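# Put the small box and the bottle into the tray

## Task

Place both the small box and the bottle inside the tray. Leave the heat block exactly as it now stands. Any text reply will go unread.

## Robot and tools

Robot: two arms, left_arm and right_arm, each with six revolute joints and a two-finger gripper. In the scene frame (origin on the table top midway between the nominal arm bases, +x out over the table, +y toward left_arm, +z up) the calibrated bases are: left_arm at (+0.020, +0.265, 0) m with quat_wxyz (+1.000, 0, 0, -0.020); right_arm at (+0.035, -0.372, 0) m with quat_wxyz (+1.000, 0, 0, -0.019). The arm names do not match image left and right.

Command row: a single flat list of 14 numbers covering both arms, even when only one moves. The first 7 are left_arm and the last 7 are right_arm. Each block holds six absolute joint angles in radians, in this order: shoulder, elbow, waist, wrist pitch, wrist yaw, wrist roll. The seventh number is the gripper opening, from -1 (shut) to +1 (fully open). These are absolute targets, not offsets. Stated ranges: shoulder 0.000 to 3.142, elbow 0.000 to 3.142, waist -2.618 to 3.054, wrist pitch -1.571 to 1.571, wrist yaw -1.571 to 1.571, wrist roll -2.094 to 2.094. Real ends may differ by up to 0.059 rad; a target more than 0.059 rad beyond a stated end, and farther out than the current angle, gets the call rejected. A joint clipped at its true end yields a "joint sent to its limit" line. To keep an arm or gripper still, resend its current "Joint targets" angles and its current opening; writing 0 for an opening is a real command (half open).

Tools:
- execute_actions: actions is a list of actions; each action is a table of 1 to 15 rows, each row lasting 1/30 s; a short table repeats its final row to fill 15 steps. An empty list just reports state and images. cameras picks which images return (omitted, null or ["all"] = all; [] = none).
- move: target is one 14-number row or a list of up to 15 rows visited in sequence; joints of both arms are interpolated together, so grippers trace curves and nothing avoids obstacles or the other arm. speed is the peak rad/s of the joint with the longest travel (0.01 to 12.57, default 0.5), one value or one per target. blend (rad) rounds corners at intermediate targets; 0 stops at each. opening_speed sets how fast openings change, in scale units per second (0.2 or more); use it slow for fragile parts. grip_force is newtons per pad, 10 to 50, one number or one per arm; it persists, and lower forces close slowly. blocking=false returns after about 0.5 s while the motion continues; a new move then replaces it. The result adds a "move:" line: done, off_target (resting more than 0.035 rad from target), moving, held or fault, possibly naming arms, plus limits=held if steps were withheld. Done does not mean no contact.
- wait: seconds from 0 to 10; arms hold their last command; returns early if a running move finishes.
- stop: brakes the running move; braking needs space, more after a fast move.
- zoom_image: camera (cam_high, cam_low, cam_over, cam_left_wrist, cam_right_wrist) and region [x0, y0, x1, y1] in pixels of that camera's latest image, origin top-left, at most 504 by 504.
- finished_scene: ends the scene permanently; scene may be omitted or 1.

Results: end_effector_position (m) and end_effector_quat_wxyz per gripper in the scene frame; the point lies between the pads about 1 cm behind the fingertips, fingers point along gripper +z and close along its y. These readings can be off by a few centimetres, more at long reach. Joint positions and Joint velocities list each arm in the joint order above, then the pad gap in m (0.094 fully open). "Joint targets" shows the angles currently driven toward. "Tool commands" shows current gripper commands. grip_measured is the measured opening on the command scale; it follows your command even after contact, so it will not reveal a touch. grip_effort_nm is the gripper motor effort (negative closing), only a rough hint of holding. Joint torques come in the same order without the gripper, with offsets and noise; positive means toward larger angles. "joint command not followed" means a clearance check altered that arm's targets. Motor temperatures appear; MOTOR HOT shows from 75 °C, at 90 °C the arm folds and stays idle, at 100 °C it goes limp.

Motion notes: each step a joint's target can lead its measured angle by at most 0.339 rad (waist, shoulder, elbow) or 2.2 rad (wrist joints), and targets that would move the gripper over 200 mm are scaled back, so far goals take several actions; an unfinished motion should be commanded again. Tiny changes may not start.

Gripping: to release, command an opening clearly above grip_measured. Squeeze rises about 1 N per 0.001 below the touch reading and jumps to the force limit near 20 N; for a small or round item go at least 0.11 below the touch reading. Full squeeze is roughly 50 to 64 N per pad.

Avoid: knocking or moving the heat block; anything leaving the table; releasing parts while they move or from height; fast impacts with the table, tray or fixtures; any contact between the two arms or one gripper closing on the other's fingers; strain on wrist camera cables; holding loads or stretched poses long enough to overheat motors. Loose objects may occasionally be nudged by outside disturbances, so check positions before grasping and before finishing.

Each tool is called after "Emit:" as a command line: name --argument value for each argument, lists and objects as JSON in quotes; but a table of rows of numbers goes row by row, as --pt "numbers of a row", without its own name.

## Session

Emit:
execute_actions --actions '[]'

Scene clock: 0.00 s.
left_arm: end_effector_position=(+0.3404, +0.2281, +0.1077) grip_measured=+1.000 grip_effort_nm=n/a end_effector_quat_wxyz=(+0.598, -0.066, +0.798, -0.036) | right_arm: end_effector_position=(+0.3410, -0.3746, +0.1282) grip_measured=+1.000 grip_effort_nm=n/a end_effector_quat_wxyz=(+0.567, +0.205, +0.783, +0.153)
Joint names: [shoulder, elbow, waist, wrist pitch, wrist yaw, wrist roll]
Joint positions: left_arm=[1.128 0.105 -0.234 0.725 -0.285 -0.23 0.094] | right_arm=[0.809 0.147 0 0.345 -0.043 0.506 0.094]
Joint velocities: within noise
Joint torques (N m): no reading
Motor temperatures (°C): left_arm=[26 29 24 26 25 25 22] | right_arm=[25 30 26 22 24 24 22]
Heat: left arm: 29 °C; right arm: 30 °C.
Joint targets: left_arm=[1.123 0.111 -0.234 0.721 -0.287 -0.229] | right_arm=[0.801 0.160 0.000 0.354 -0.042 0.502]
Tool commands: left_gripper/opening=+1.0 right_gripper/opening=+1.0

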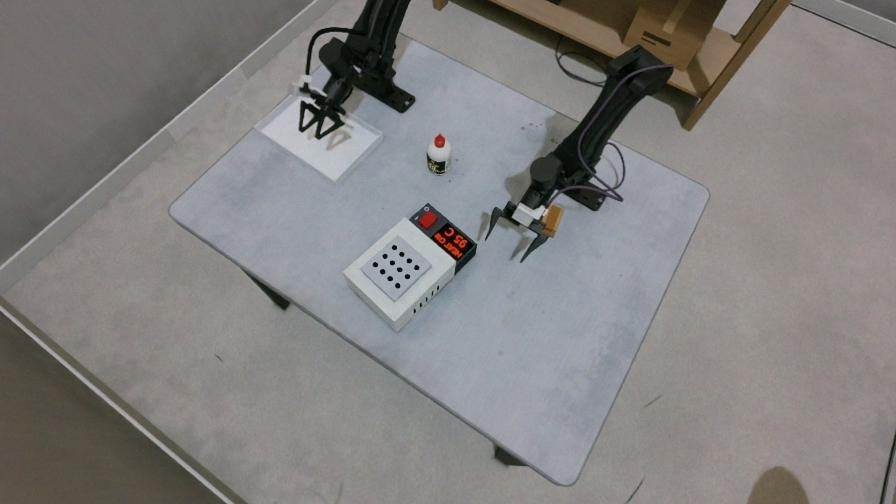

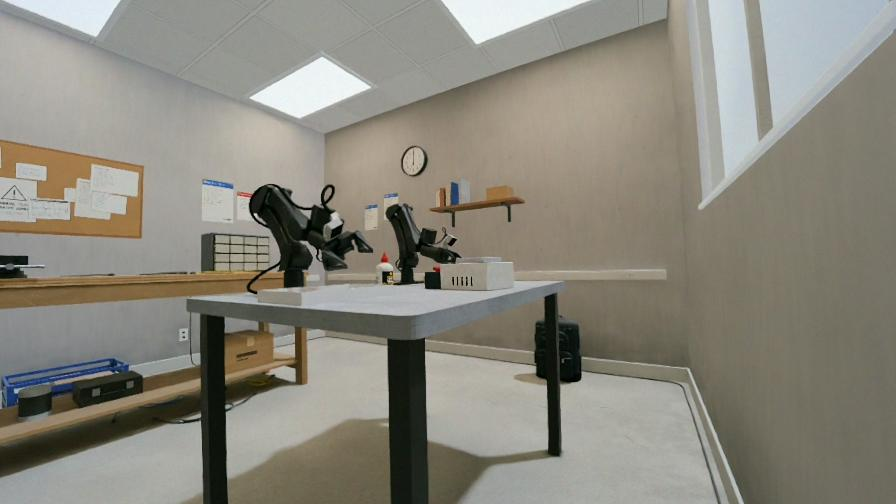

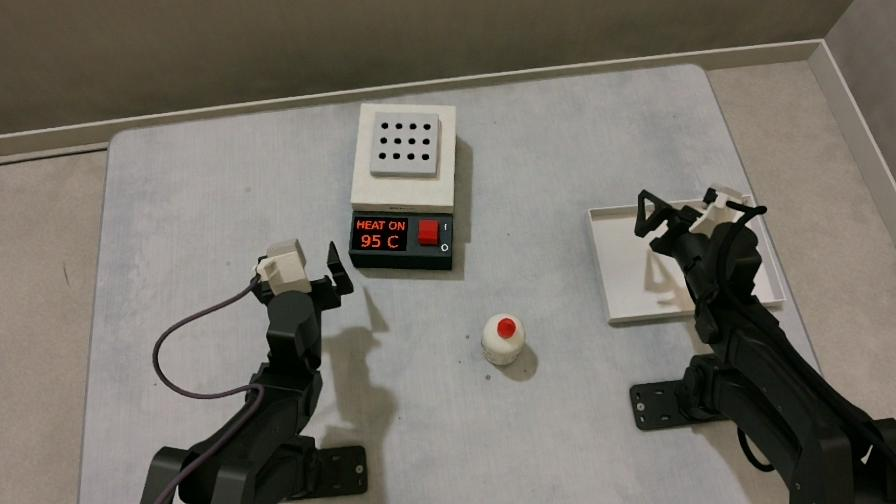

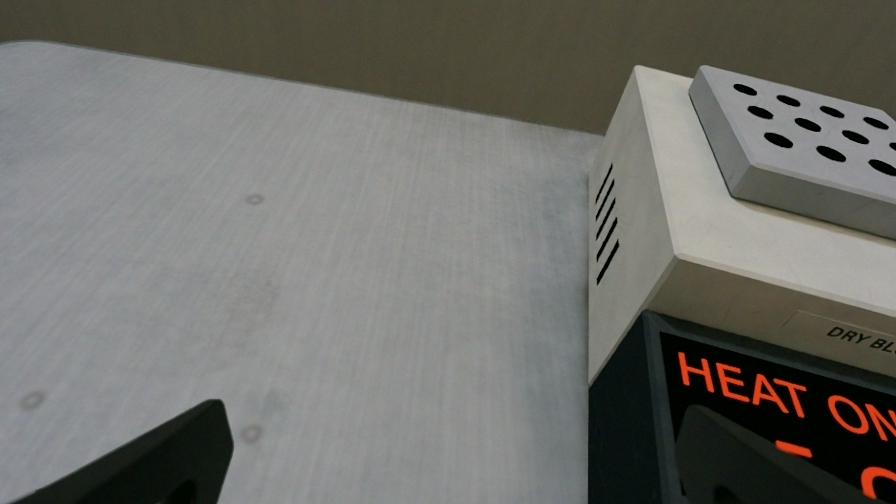

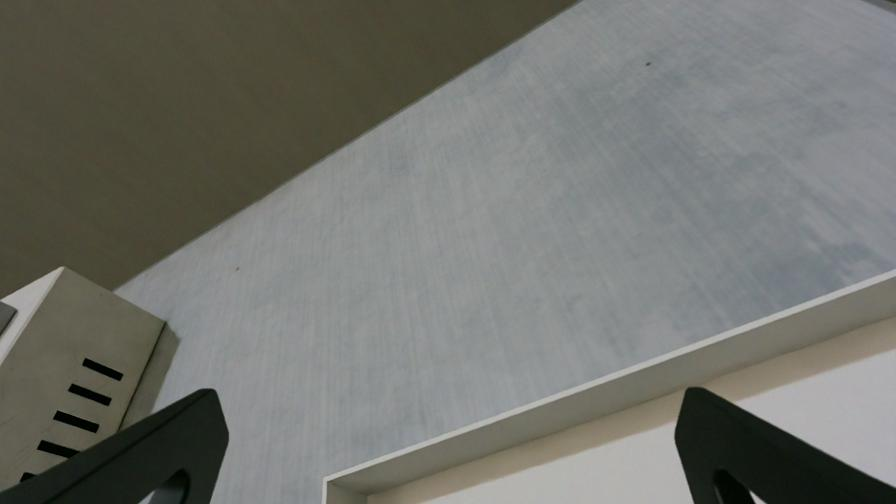

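Emit:
zoom_image --camera "cam_high" --region '[400, 120, 640, 280]'

Emit:
zoom_image --camera "cam_low" --region '[230, 170, 530, 320]'

Emit:
zoom_image --camera "cam_over" --region '[230, 200, 550, 400]'

Scaled by 2.100.

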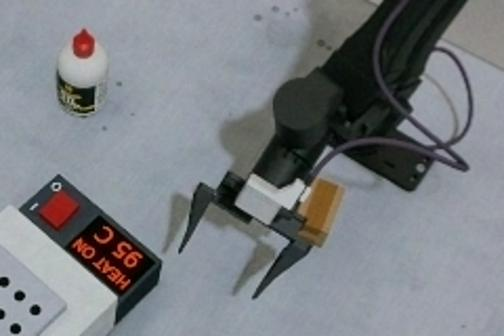

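Scaled by 1.680.

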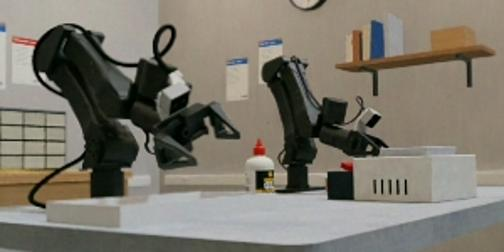

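Scaled by 1.575.

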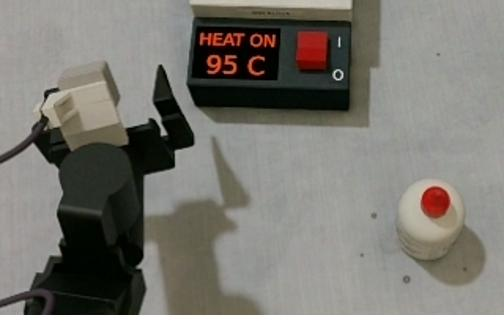

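Emit:
move --target '[1.123,0.8,-0.234,0.721,-0.287,-0.229,1,0.801,0.16,0,0.354,-0.042,0.502,1]' --speed 0.8

Emit:
move --target '[1.0,0.7,1.0,0.721,-0.0,0,1,0.9,0.6,0,0.354,0,0,1]' --speed 1

Scene clock: 2.33 s.
left_arm: end_effector_position=(+0.4030, +0.2105, +0.4214) grip_measured=+1.000 grip_effort_nm=-0.04 end_effector_quat_wxyz=(+0.815, -0.105, +0.556, -0.128) | right_arm: end_effector_position=(+0.3410, -0.3746, +0.1282) grip_measured=+1.000 grip_effort_nm=-0.01 end_effector_quat_wxyz=(+0.567, +0.205, +0.783, +0.153)
Joint names: [shoulder, elbow, waist, wrist pitch, wrist yaw, wrist roll]
Joint positions: left_arm=[1.128 0.781 -0.234 0.732 -0.285 -0.23 0.094] | right_arm=[0.809 0.147 0 0.345 -0.043 0.506 0.094]
Joint torques (N m): left_arm=[-5.15 9.43 0.08 1.43 0.07 0.01] | right_arm=[-1.07 8.98 -0.03 1.89 0.03 0]
Heat: left arm: 30 °C; right arm: 30 °C.
Joint targets: left_arm=[1.123 0.800 -0.234 0.721 -0.287 -0.229] | right_arm=[0.801 0.160 0.000 0.354 -0.042 0.502]
move: done

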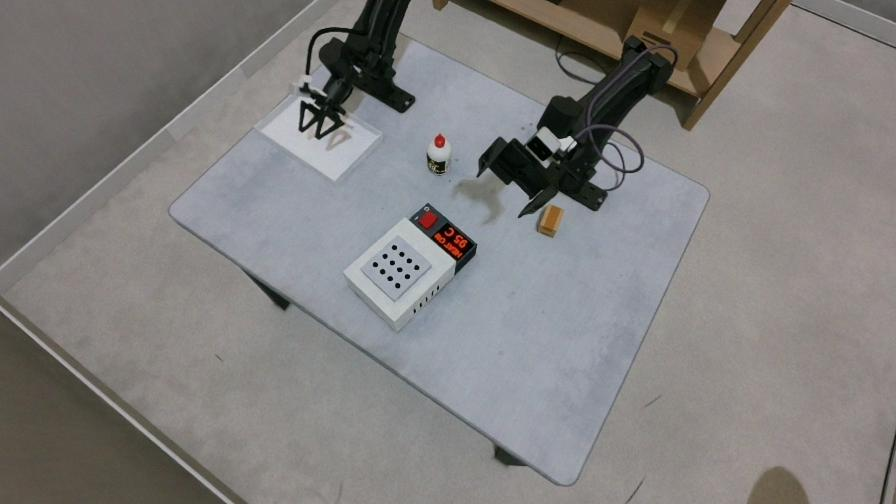

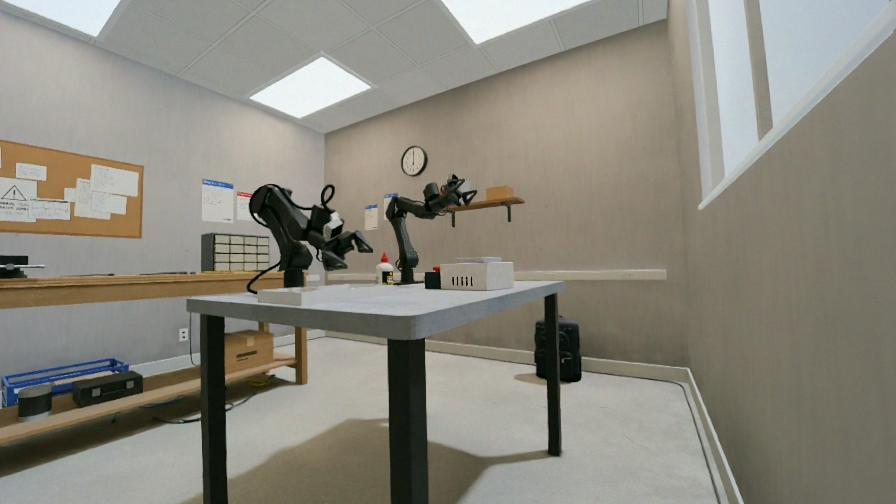

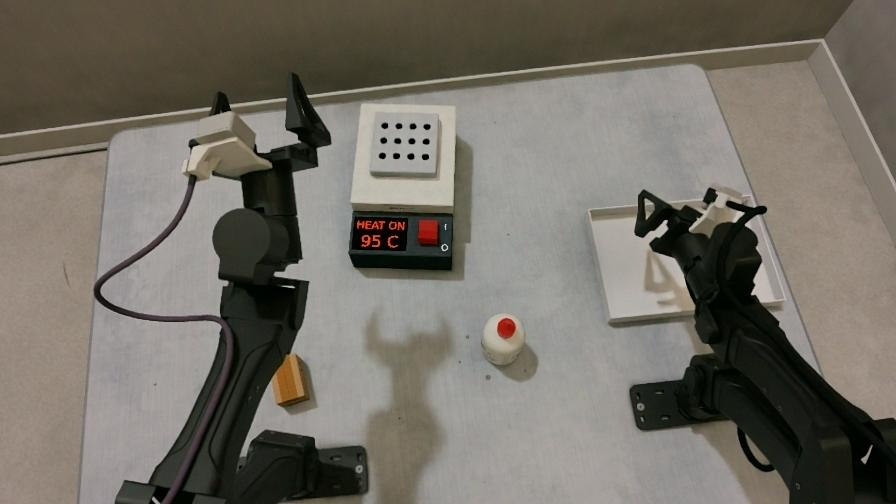

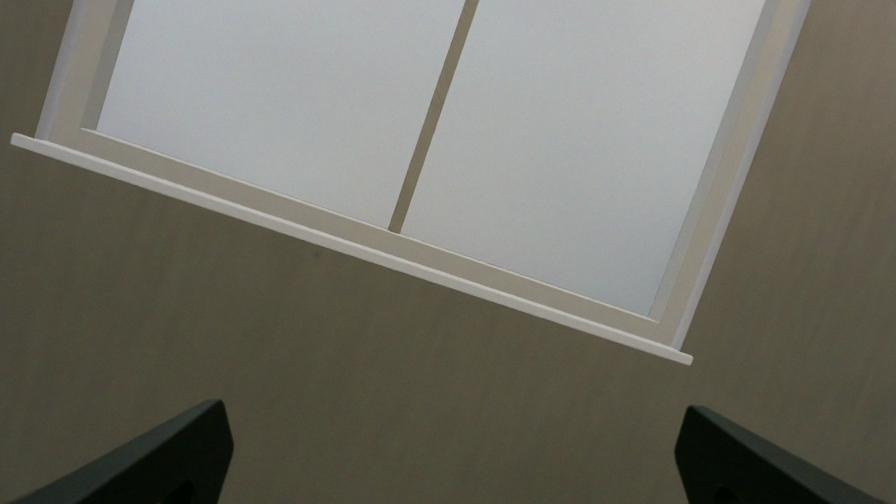

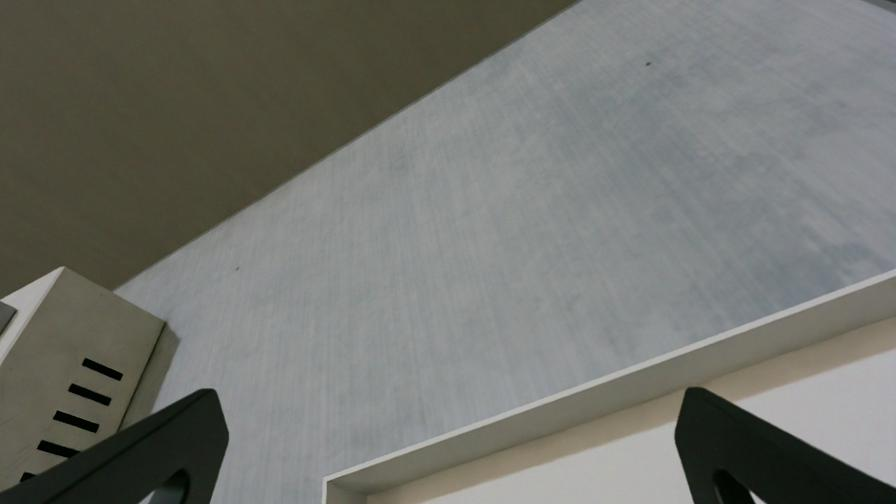

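Scene clock: 4.40 s.
left_arm: end_effector_position=(+0.2270, +0.5603, +0.4335) grip_measured=+1.000 grip_effort_nm=-0.05 end_effector_quat_wxyz=(+0.749, -0.252, +0.477, +0.385) | right_arm: end_effector_position=(+0.3917, -0.3839, +0.3042) grip_measured=+1.000 grip_effort_nm=0.00 end_effector_quat_wxyz=(+0.710, +0.016, +0.704, -0.009)
Joint names: [shoulder, elbow, waist, wrist pitch, wrist yaw, wrist roll]
Joint positions: left_arm=[1.017 0.719 0.994 0.73 -0.008 -0.008 0.094] | right_arm=[0.895 0.566 0 0.337 -0.002 0.011 0.094]
Joint torques (N m): left_arm=[-5.34 6.42 0.59 1.38 0.07 0.02] | right_arm=[-1.26 11.41 -0.01 2 0.06 -0.09]
Heat: left arm: 30 °C; right arm: 31 °C.
Joint targets: left_arm=[1.000 0.700 1.000 0.721 0.000 0.000] | right_arm=[0.900 0.600 0.000 0.354 0.000 0.000]
move: done

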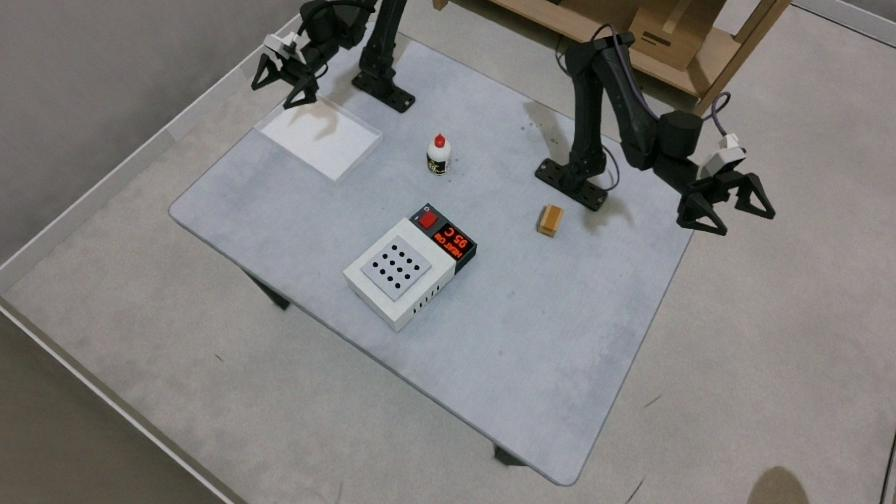

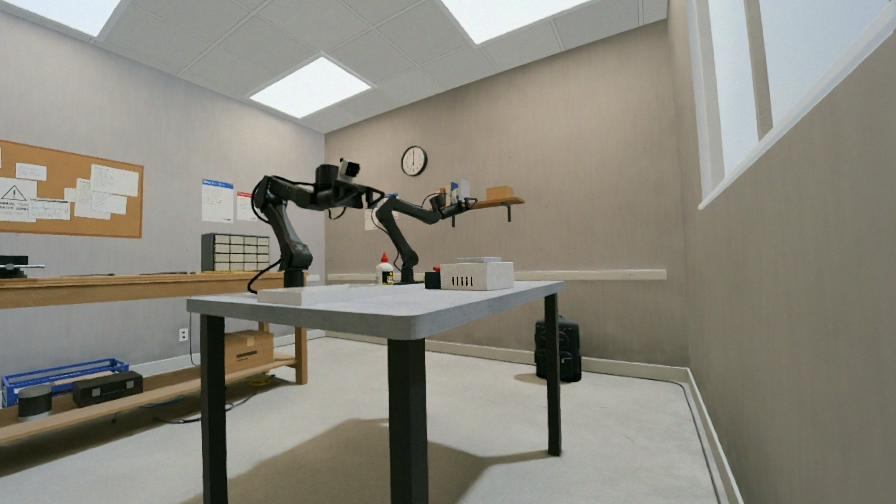

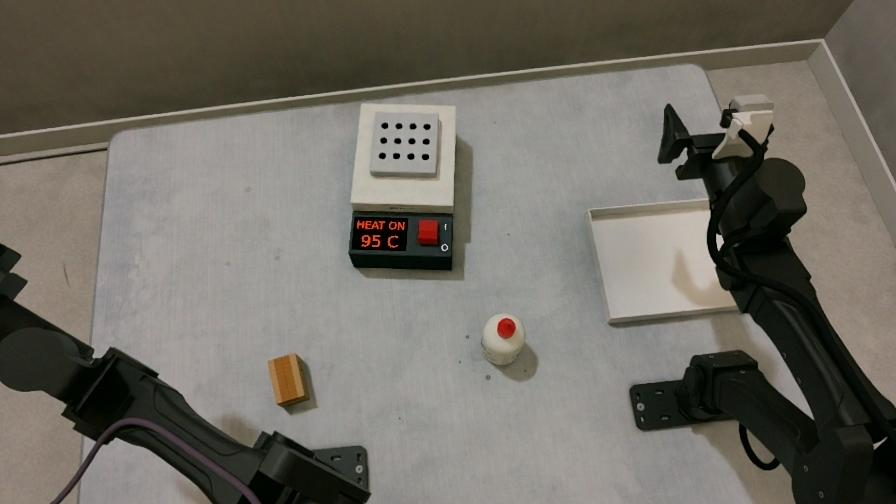

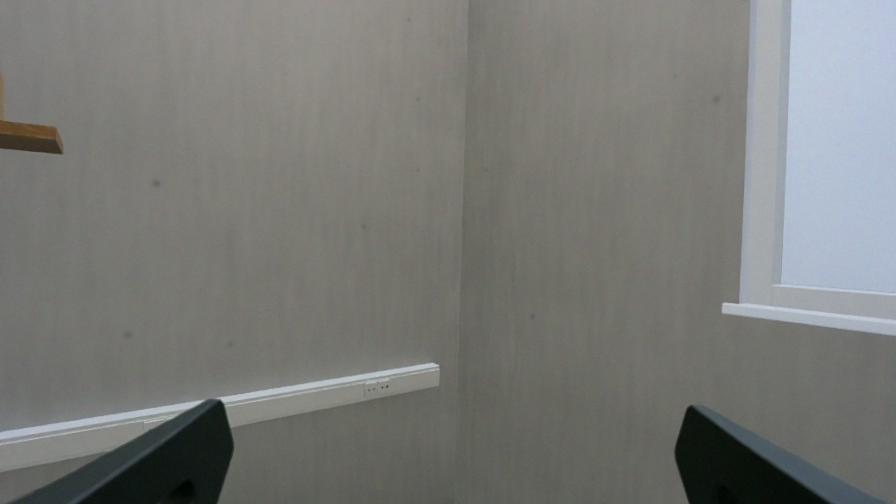

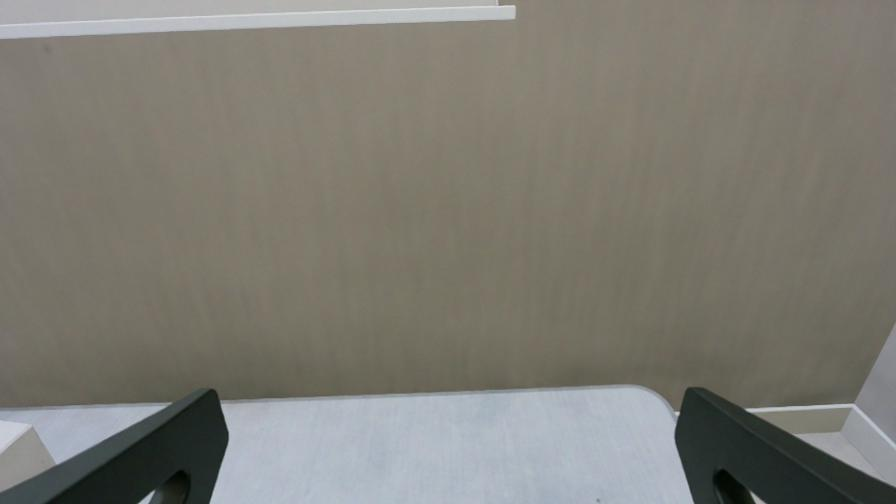

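Emit:
zoom_image --camera "cam_over" --region '[240, 330, 360, 430]'

Emit:
zoom_image --camera "cam_over" --region '[460, 290, 580, 390]'

Emit:
zoom_image --camera "cam_high" --region '[490, 180, 610, 260]'

Emit:
zoom_image --camera "cam_high" --region '[380, 110, 500, 190]'

Scaled by 4.200.

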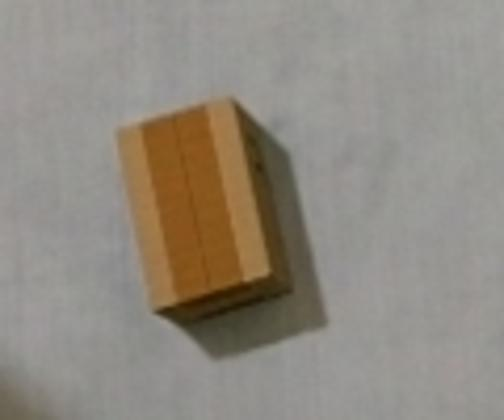

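Scaled by 4.200.

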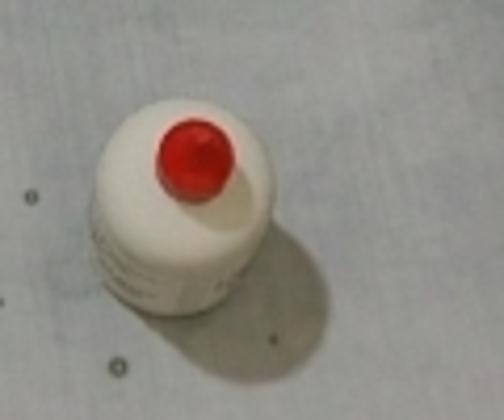

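Scaled by 4.200.

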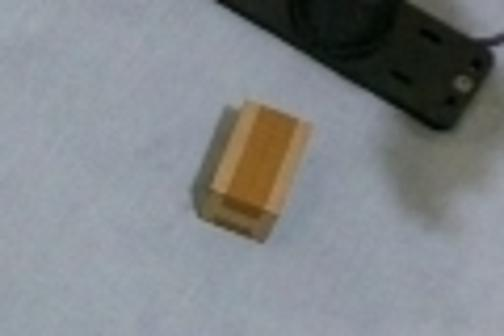

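Scaled by 4.200.

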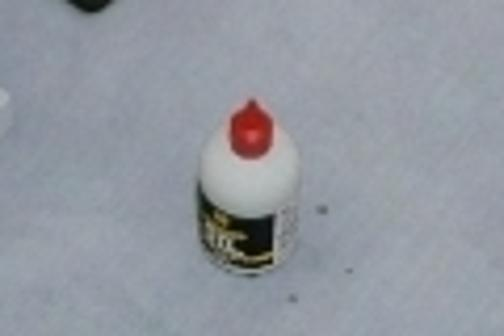

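Emit:
move --target '[1.5,1.535,0.225,-1.52,0,0,1,1.527,1.694,1.08,-1.367,0,0,1]' --speed 1.2

Scene clock: 8.37 s.
left_arm: end_effector_position=(+0.2765, +0.3161, +0.1954) grip_measured=+1.000 grip_effort_nm=-0.05 end_effector_quat_wxyz=(+0.038, -0.097, +0.995, +0.006) | right_arm: end_effector_position=(+0.1996, -0.0897, +0.2409) grip_measured=+1.000 grip_effort_nm=-0.01 end_effector_quat_wxyz=(+0.152, -0.485, +0.857, +0.087)
Joint names: [shoulder, elbow, waist, wrist pitch, wrist yaw, wrist roll]
Joint positions: left_arm=[1.49 1.505 0.231 -1.509 -0.005 -0.005 0.094] | right_arm=[1.518 1.659 1.078 -1.36 0.001 0.009 0.094]
Joint torques (N m): left_arm=[-6.01 8.94 -0.2 0.16 0.06 0.03] | right_arm=[-5.71 10.04 0.16 0.64 0.02 -0.07]
Heat: left arm: 31 °C; right arm: 32 °C.
Joint targets: left_arm=[1.500 1.535 0.225 -1.520 0.000 0.000] | right_arm=[1.527 1.694 1.080 -1.367 0.000 0.000]
move: done

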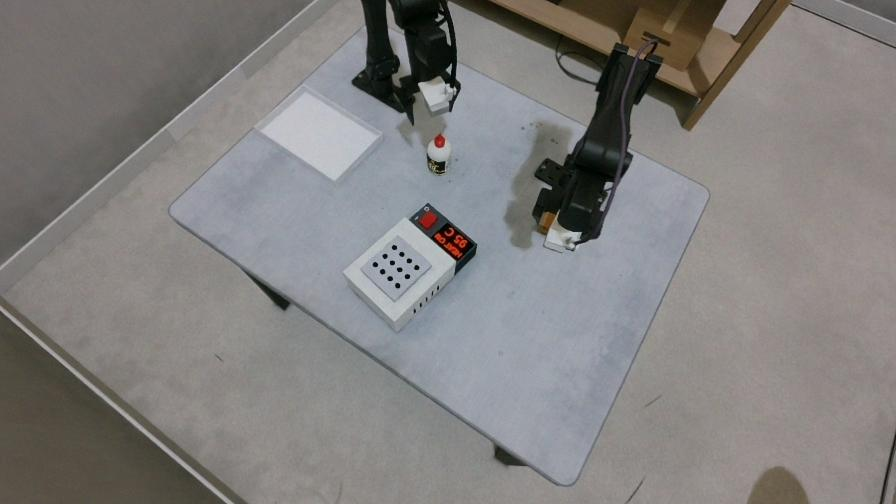

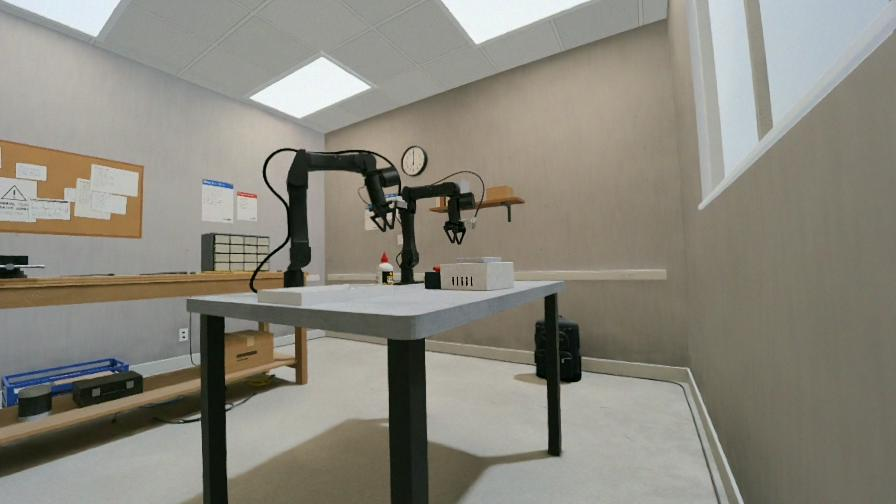

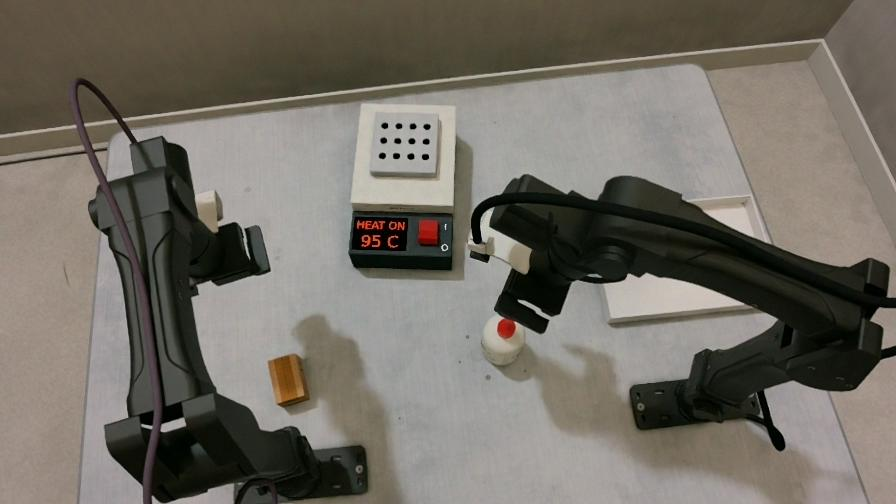

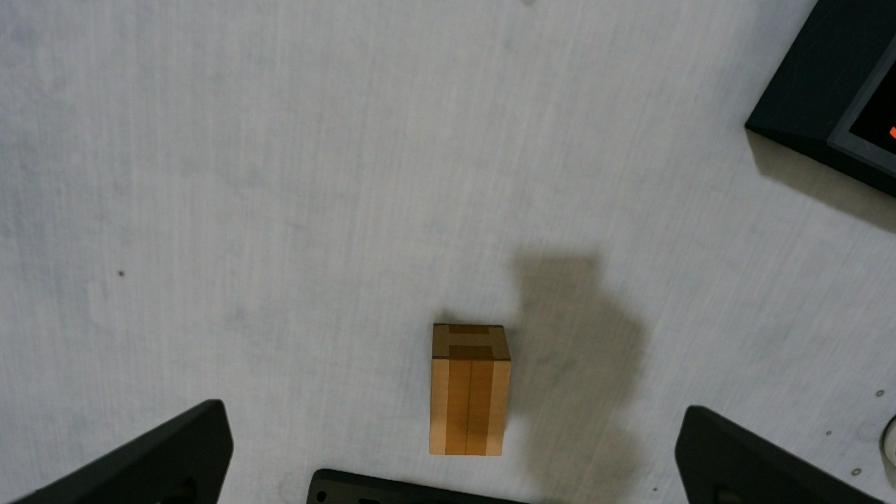

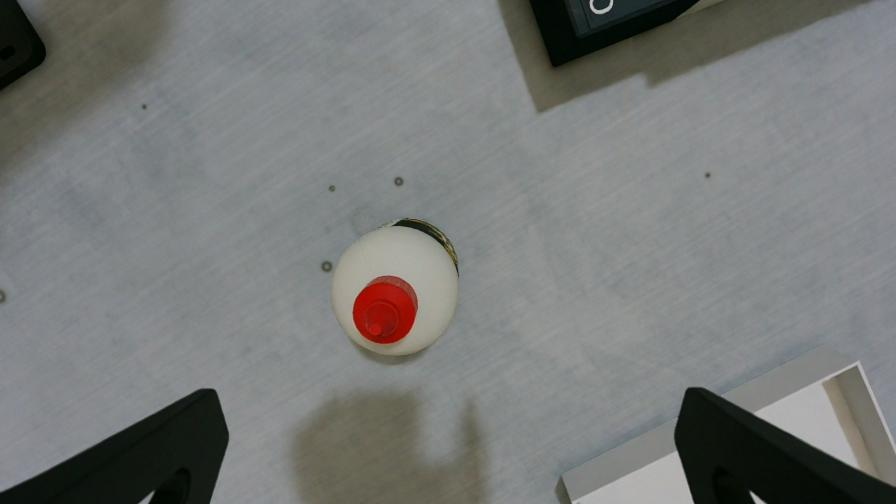

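Emit:
move --target '[1.238,1.068,0.16,-1.38,0,-0.06,1,1.527,1.694,1.15,-1.367,0,0,1]' --speed 0.8

Scene clock: 11.60 s.
left_arm: end_effector_position=(+0.2076, +0.2906, +0.1356) grip_measured=+1.000 grip_effort_nm=-0.05 end_effector_quat_wxyz=(-0.001, -0.091, +0.996, +0.002) | right_arm: end_effector_position=(+0.1800, -0.0793, +0.2409) grip_measured=+1.000 grip_effort_nm=-0.01 end_effector_quat_wxyz=(+0.149, -0.514, +0.840, +0.092)
Joint names: [shoulder, elbow, waist, wrist pitch, wrist yaw, wrist roll]
Joint positions: left_arm=[1.257 1.082 0.168 -1.398 -0.005 -0.055 0.094] | right_arm=[1.518 1.659 1.146 -1.36 0.001 0.009 0.094]
Joint torques (N m): left_arm=[-6.31 5.5 -0.65 0.32 0.07 -0.03] | right_arm=[-5.72 10 0.32 0.64 0 -0.07]
Heat: left arm: 31 °C; right arm: 32 °C.
Joint targets: left_arm=[1.238 1.068 0.160 -1.380 0.000 -0.060] | right_arm=[1.527 1.694 1.150 -1.367 0.000 0.000]
move: done

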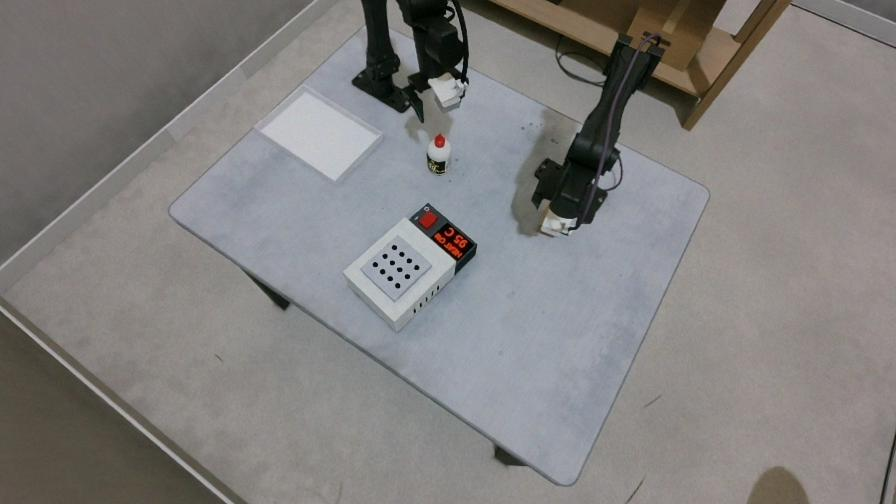

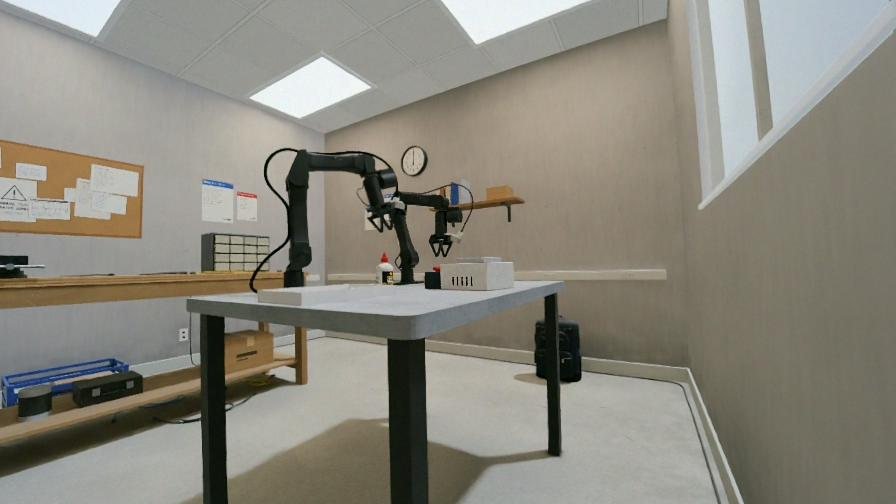

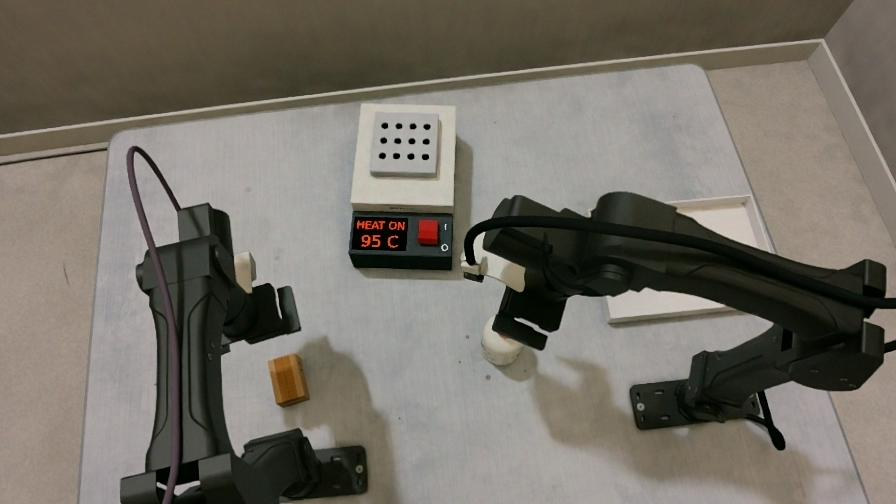

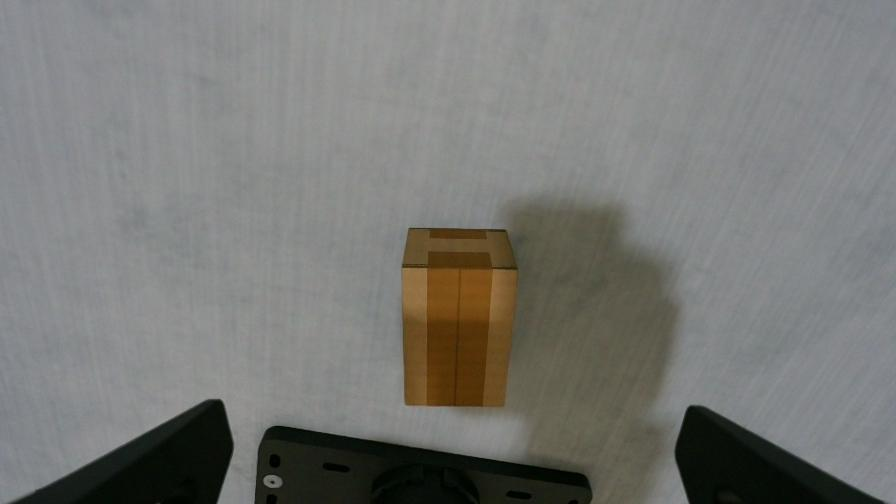

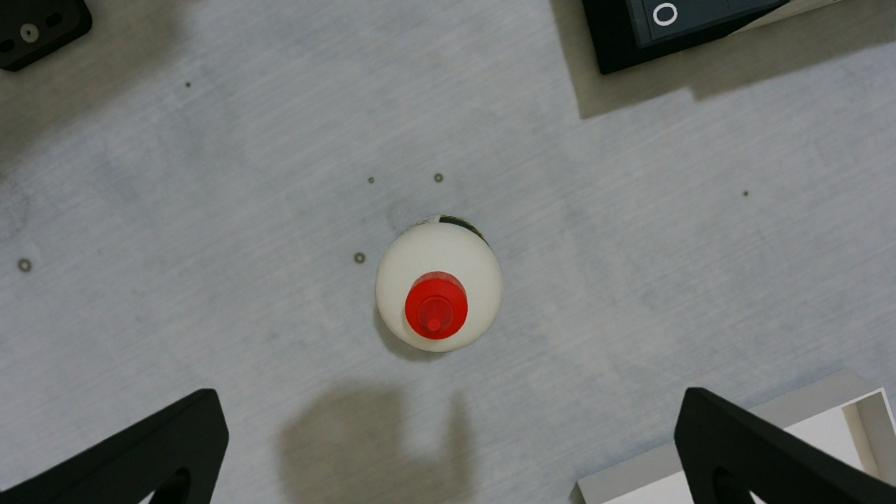

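Emit:
move --pt "1.25 0.85 0.155 -1.165 0 -0.06 1 1.527 1.694 1.17 -1.367 0 0 1" --pt "1.256 0.668 0.155 -0.975 0 -0.06 1 1.527 1.694 1.17 -1.367 0 0 1" --speed 0.5 --blend 0.05

Scene clock: 14.47 s.
left_arm: end_effector_position=(+0.1949, +0.2882, +0.0363) grip_measured=+1.000 grip_effort_nm=-0.05 end_effector_quat_wxyz=(+0.001, -0.088, +0.996, +0.003) | right_arm: end_effector_position=(+0.1742, -0.0764, +0.2409) grip_measured=+1.000 grip_effort_nm=-0.01 end_effector_quat_wxyz=(+0.148, -0.522, +0.835, +0.094)
Joint names: [shoulder, elbow, waist, wrist pitch, wrist yaw, wrist roll]
Joint positions: left_arm=[1.254 0.68 0.163 -0.994 -0.005 -0.055 0.094] | right_arm=[1.518 1.659 1.166 -1.36 0.001 0.009 0.094]
Joint torques (N m): left_arm=[-4.08 5.42 -0.59 0.29 0.07 -0.05] | right_arm=[-5.71 10.03 0.32 0.64 0.02 -0.06]
Heat: left arm: 31 °C; right arm: 33 °C.
Joint targets: left_arm=[1.256 0.668 0.155 -0.975 0.000 -0.060] | right_arm=[1.527 1.694 1.170 -1.367 0.000 0.000]
move: done

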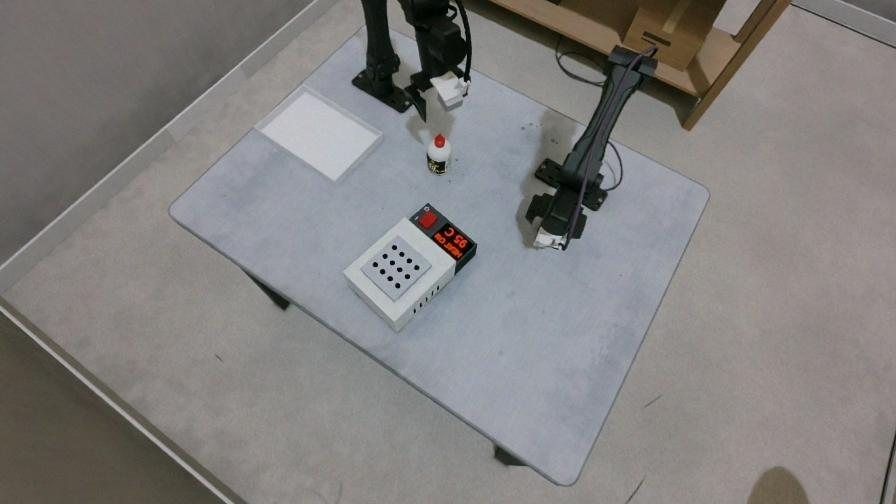

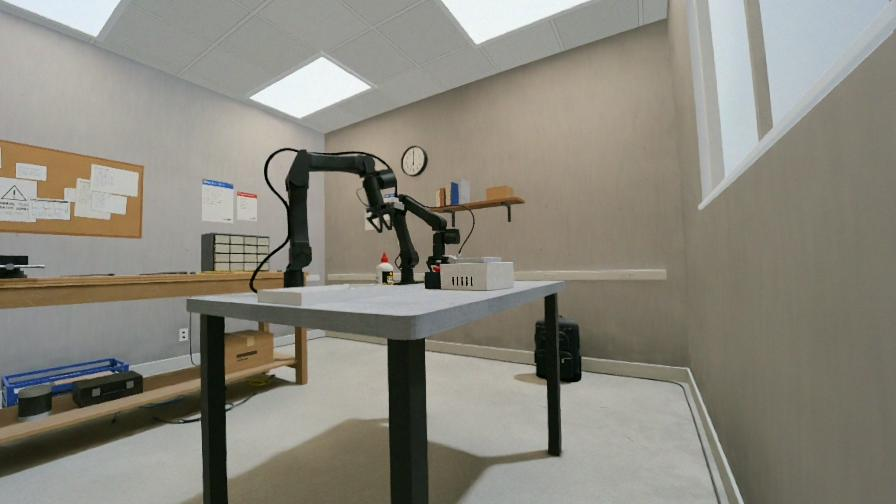

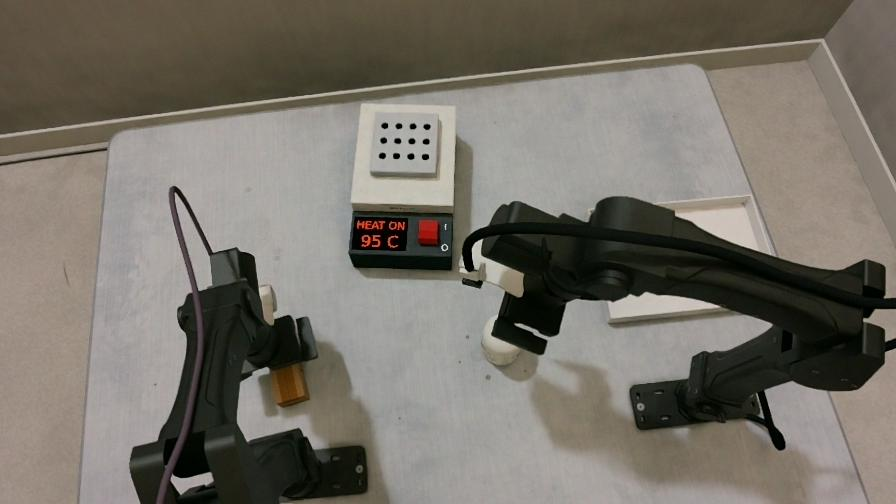

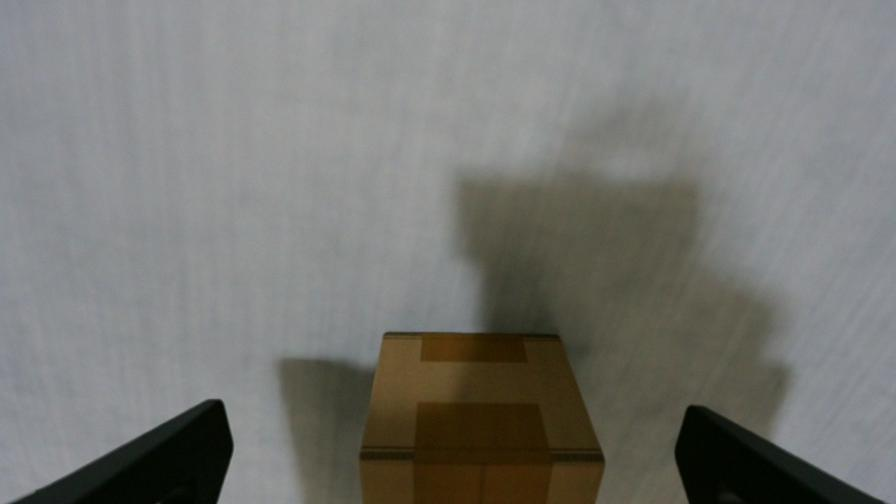

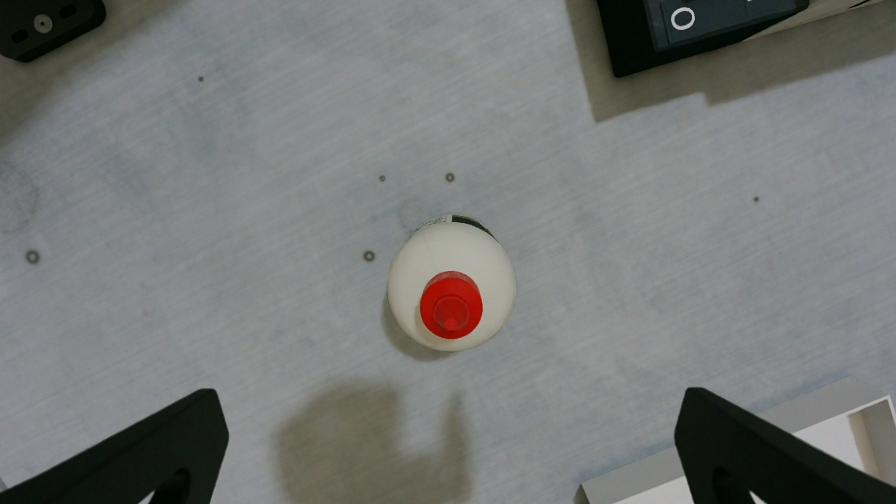

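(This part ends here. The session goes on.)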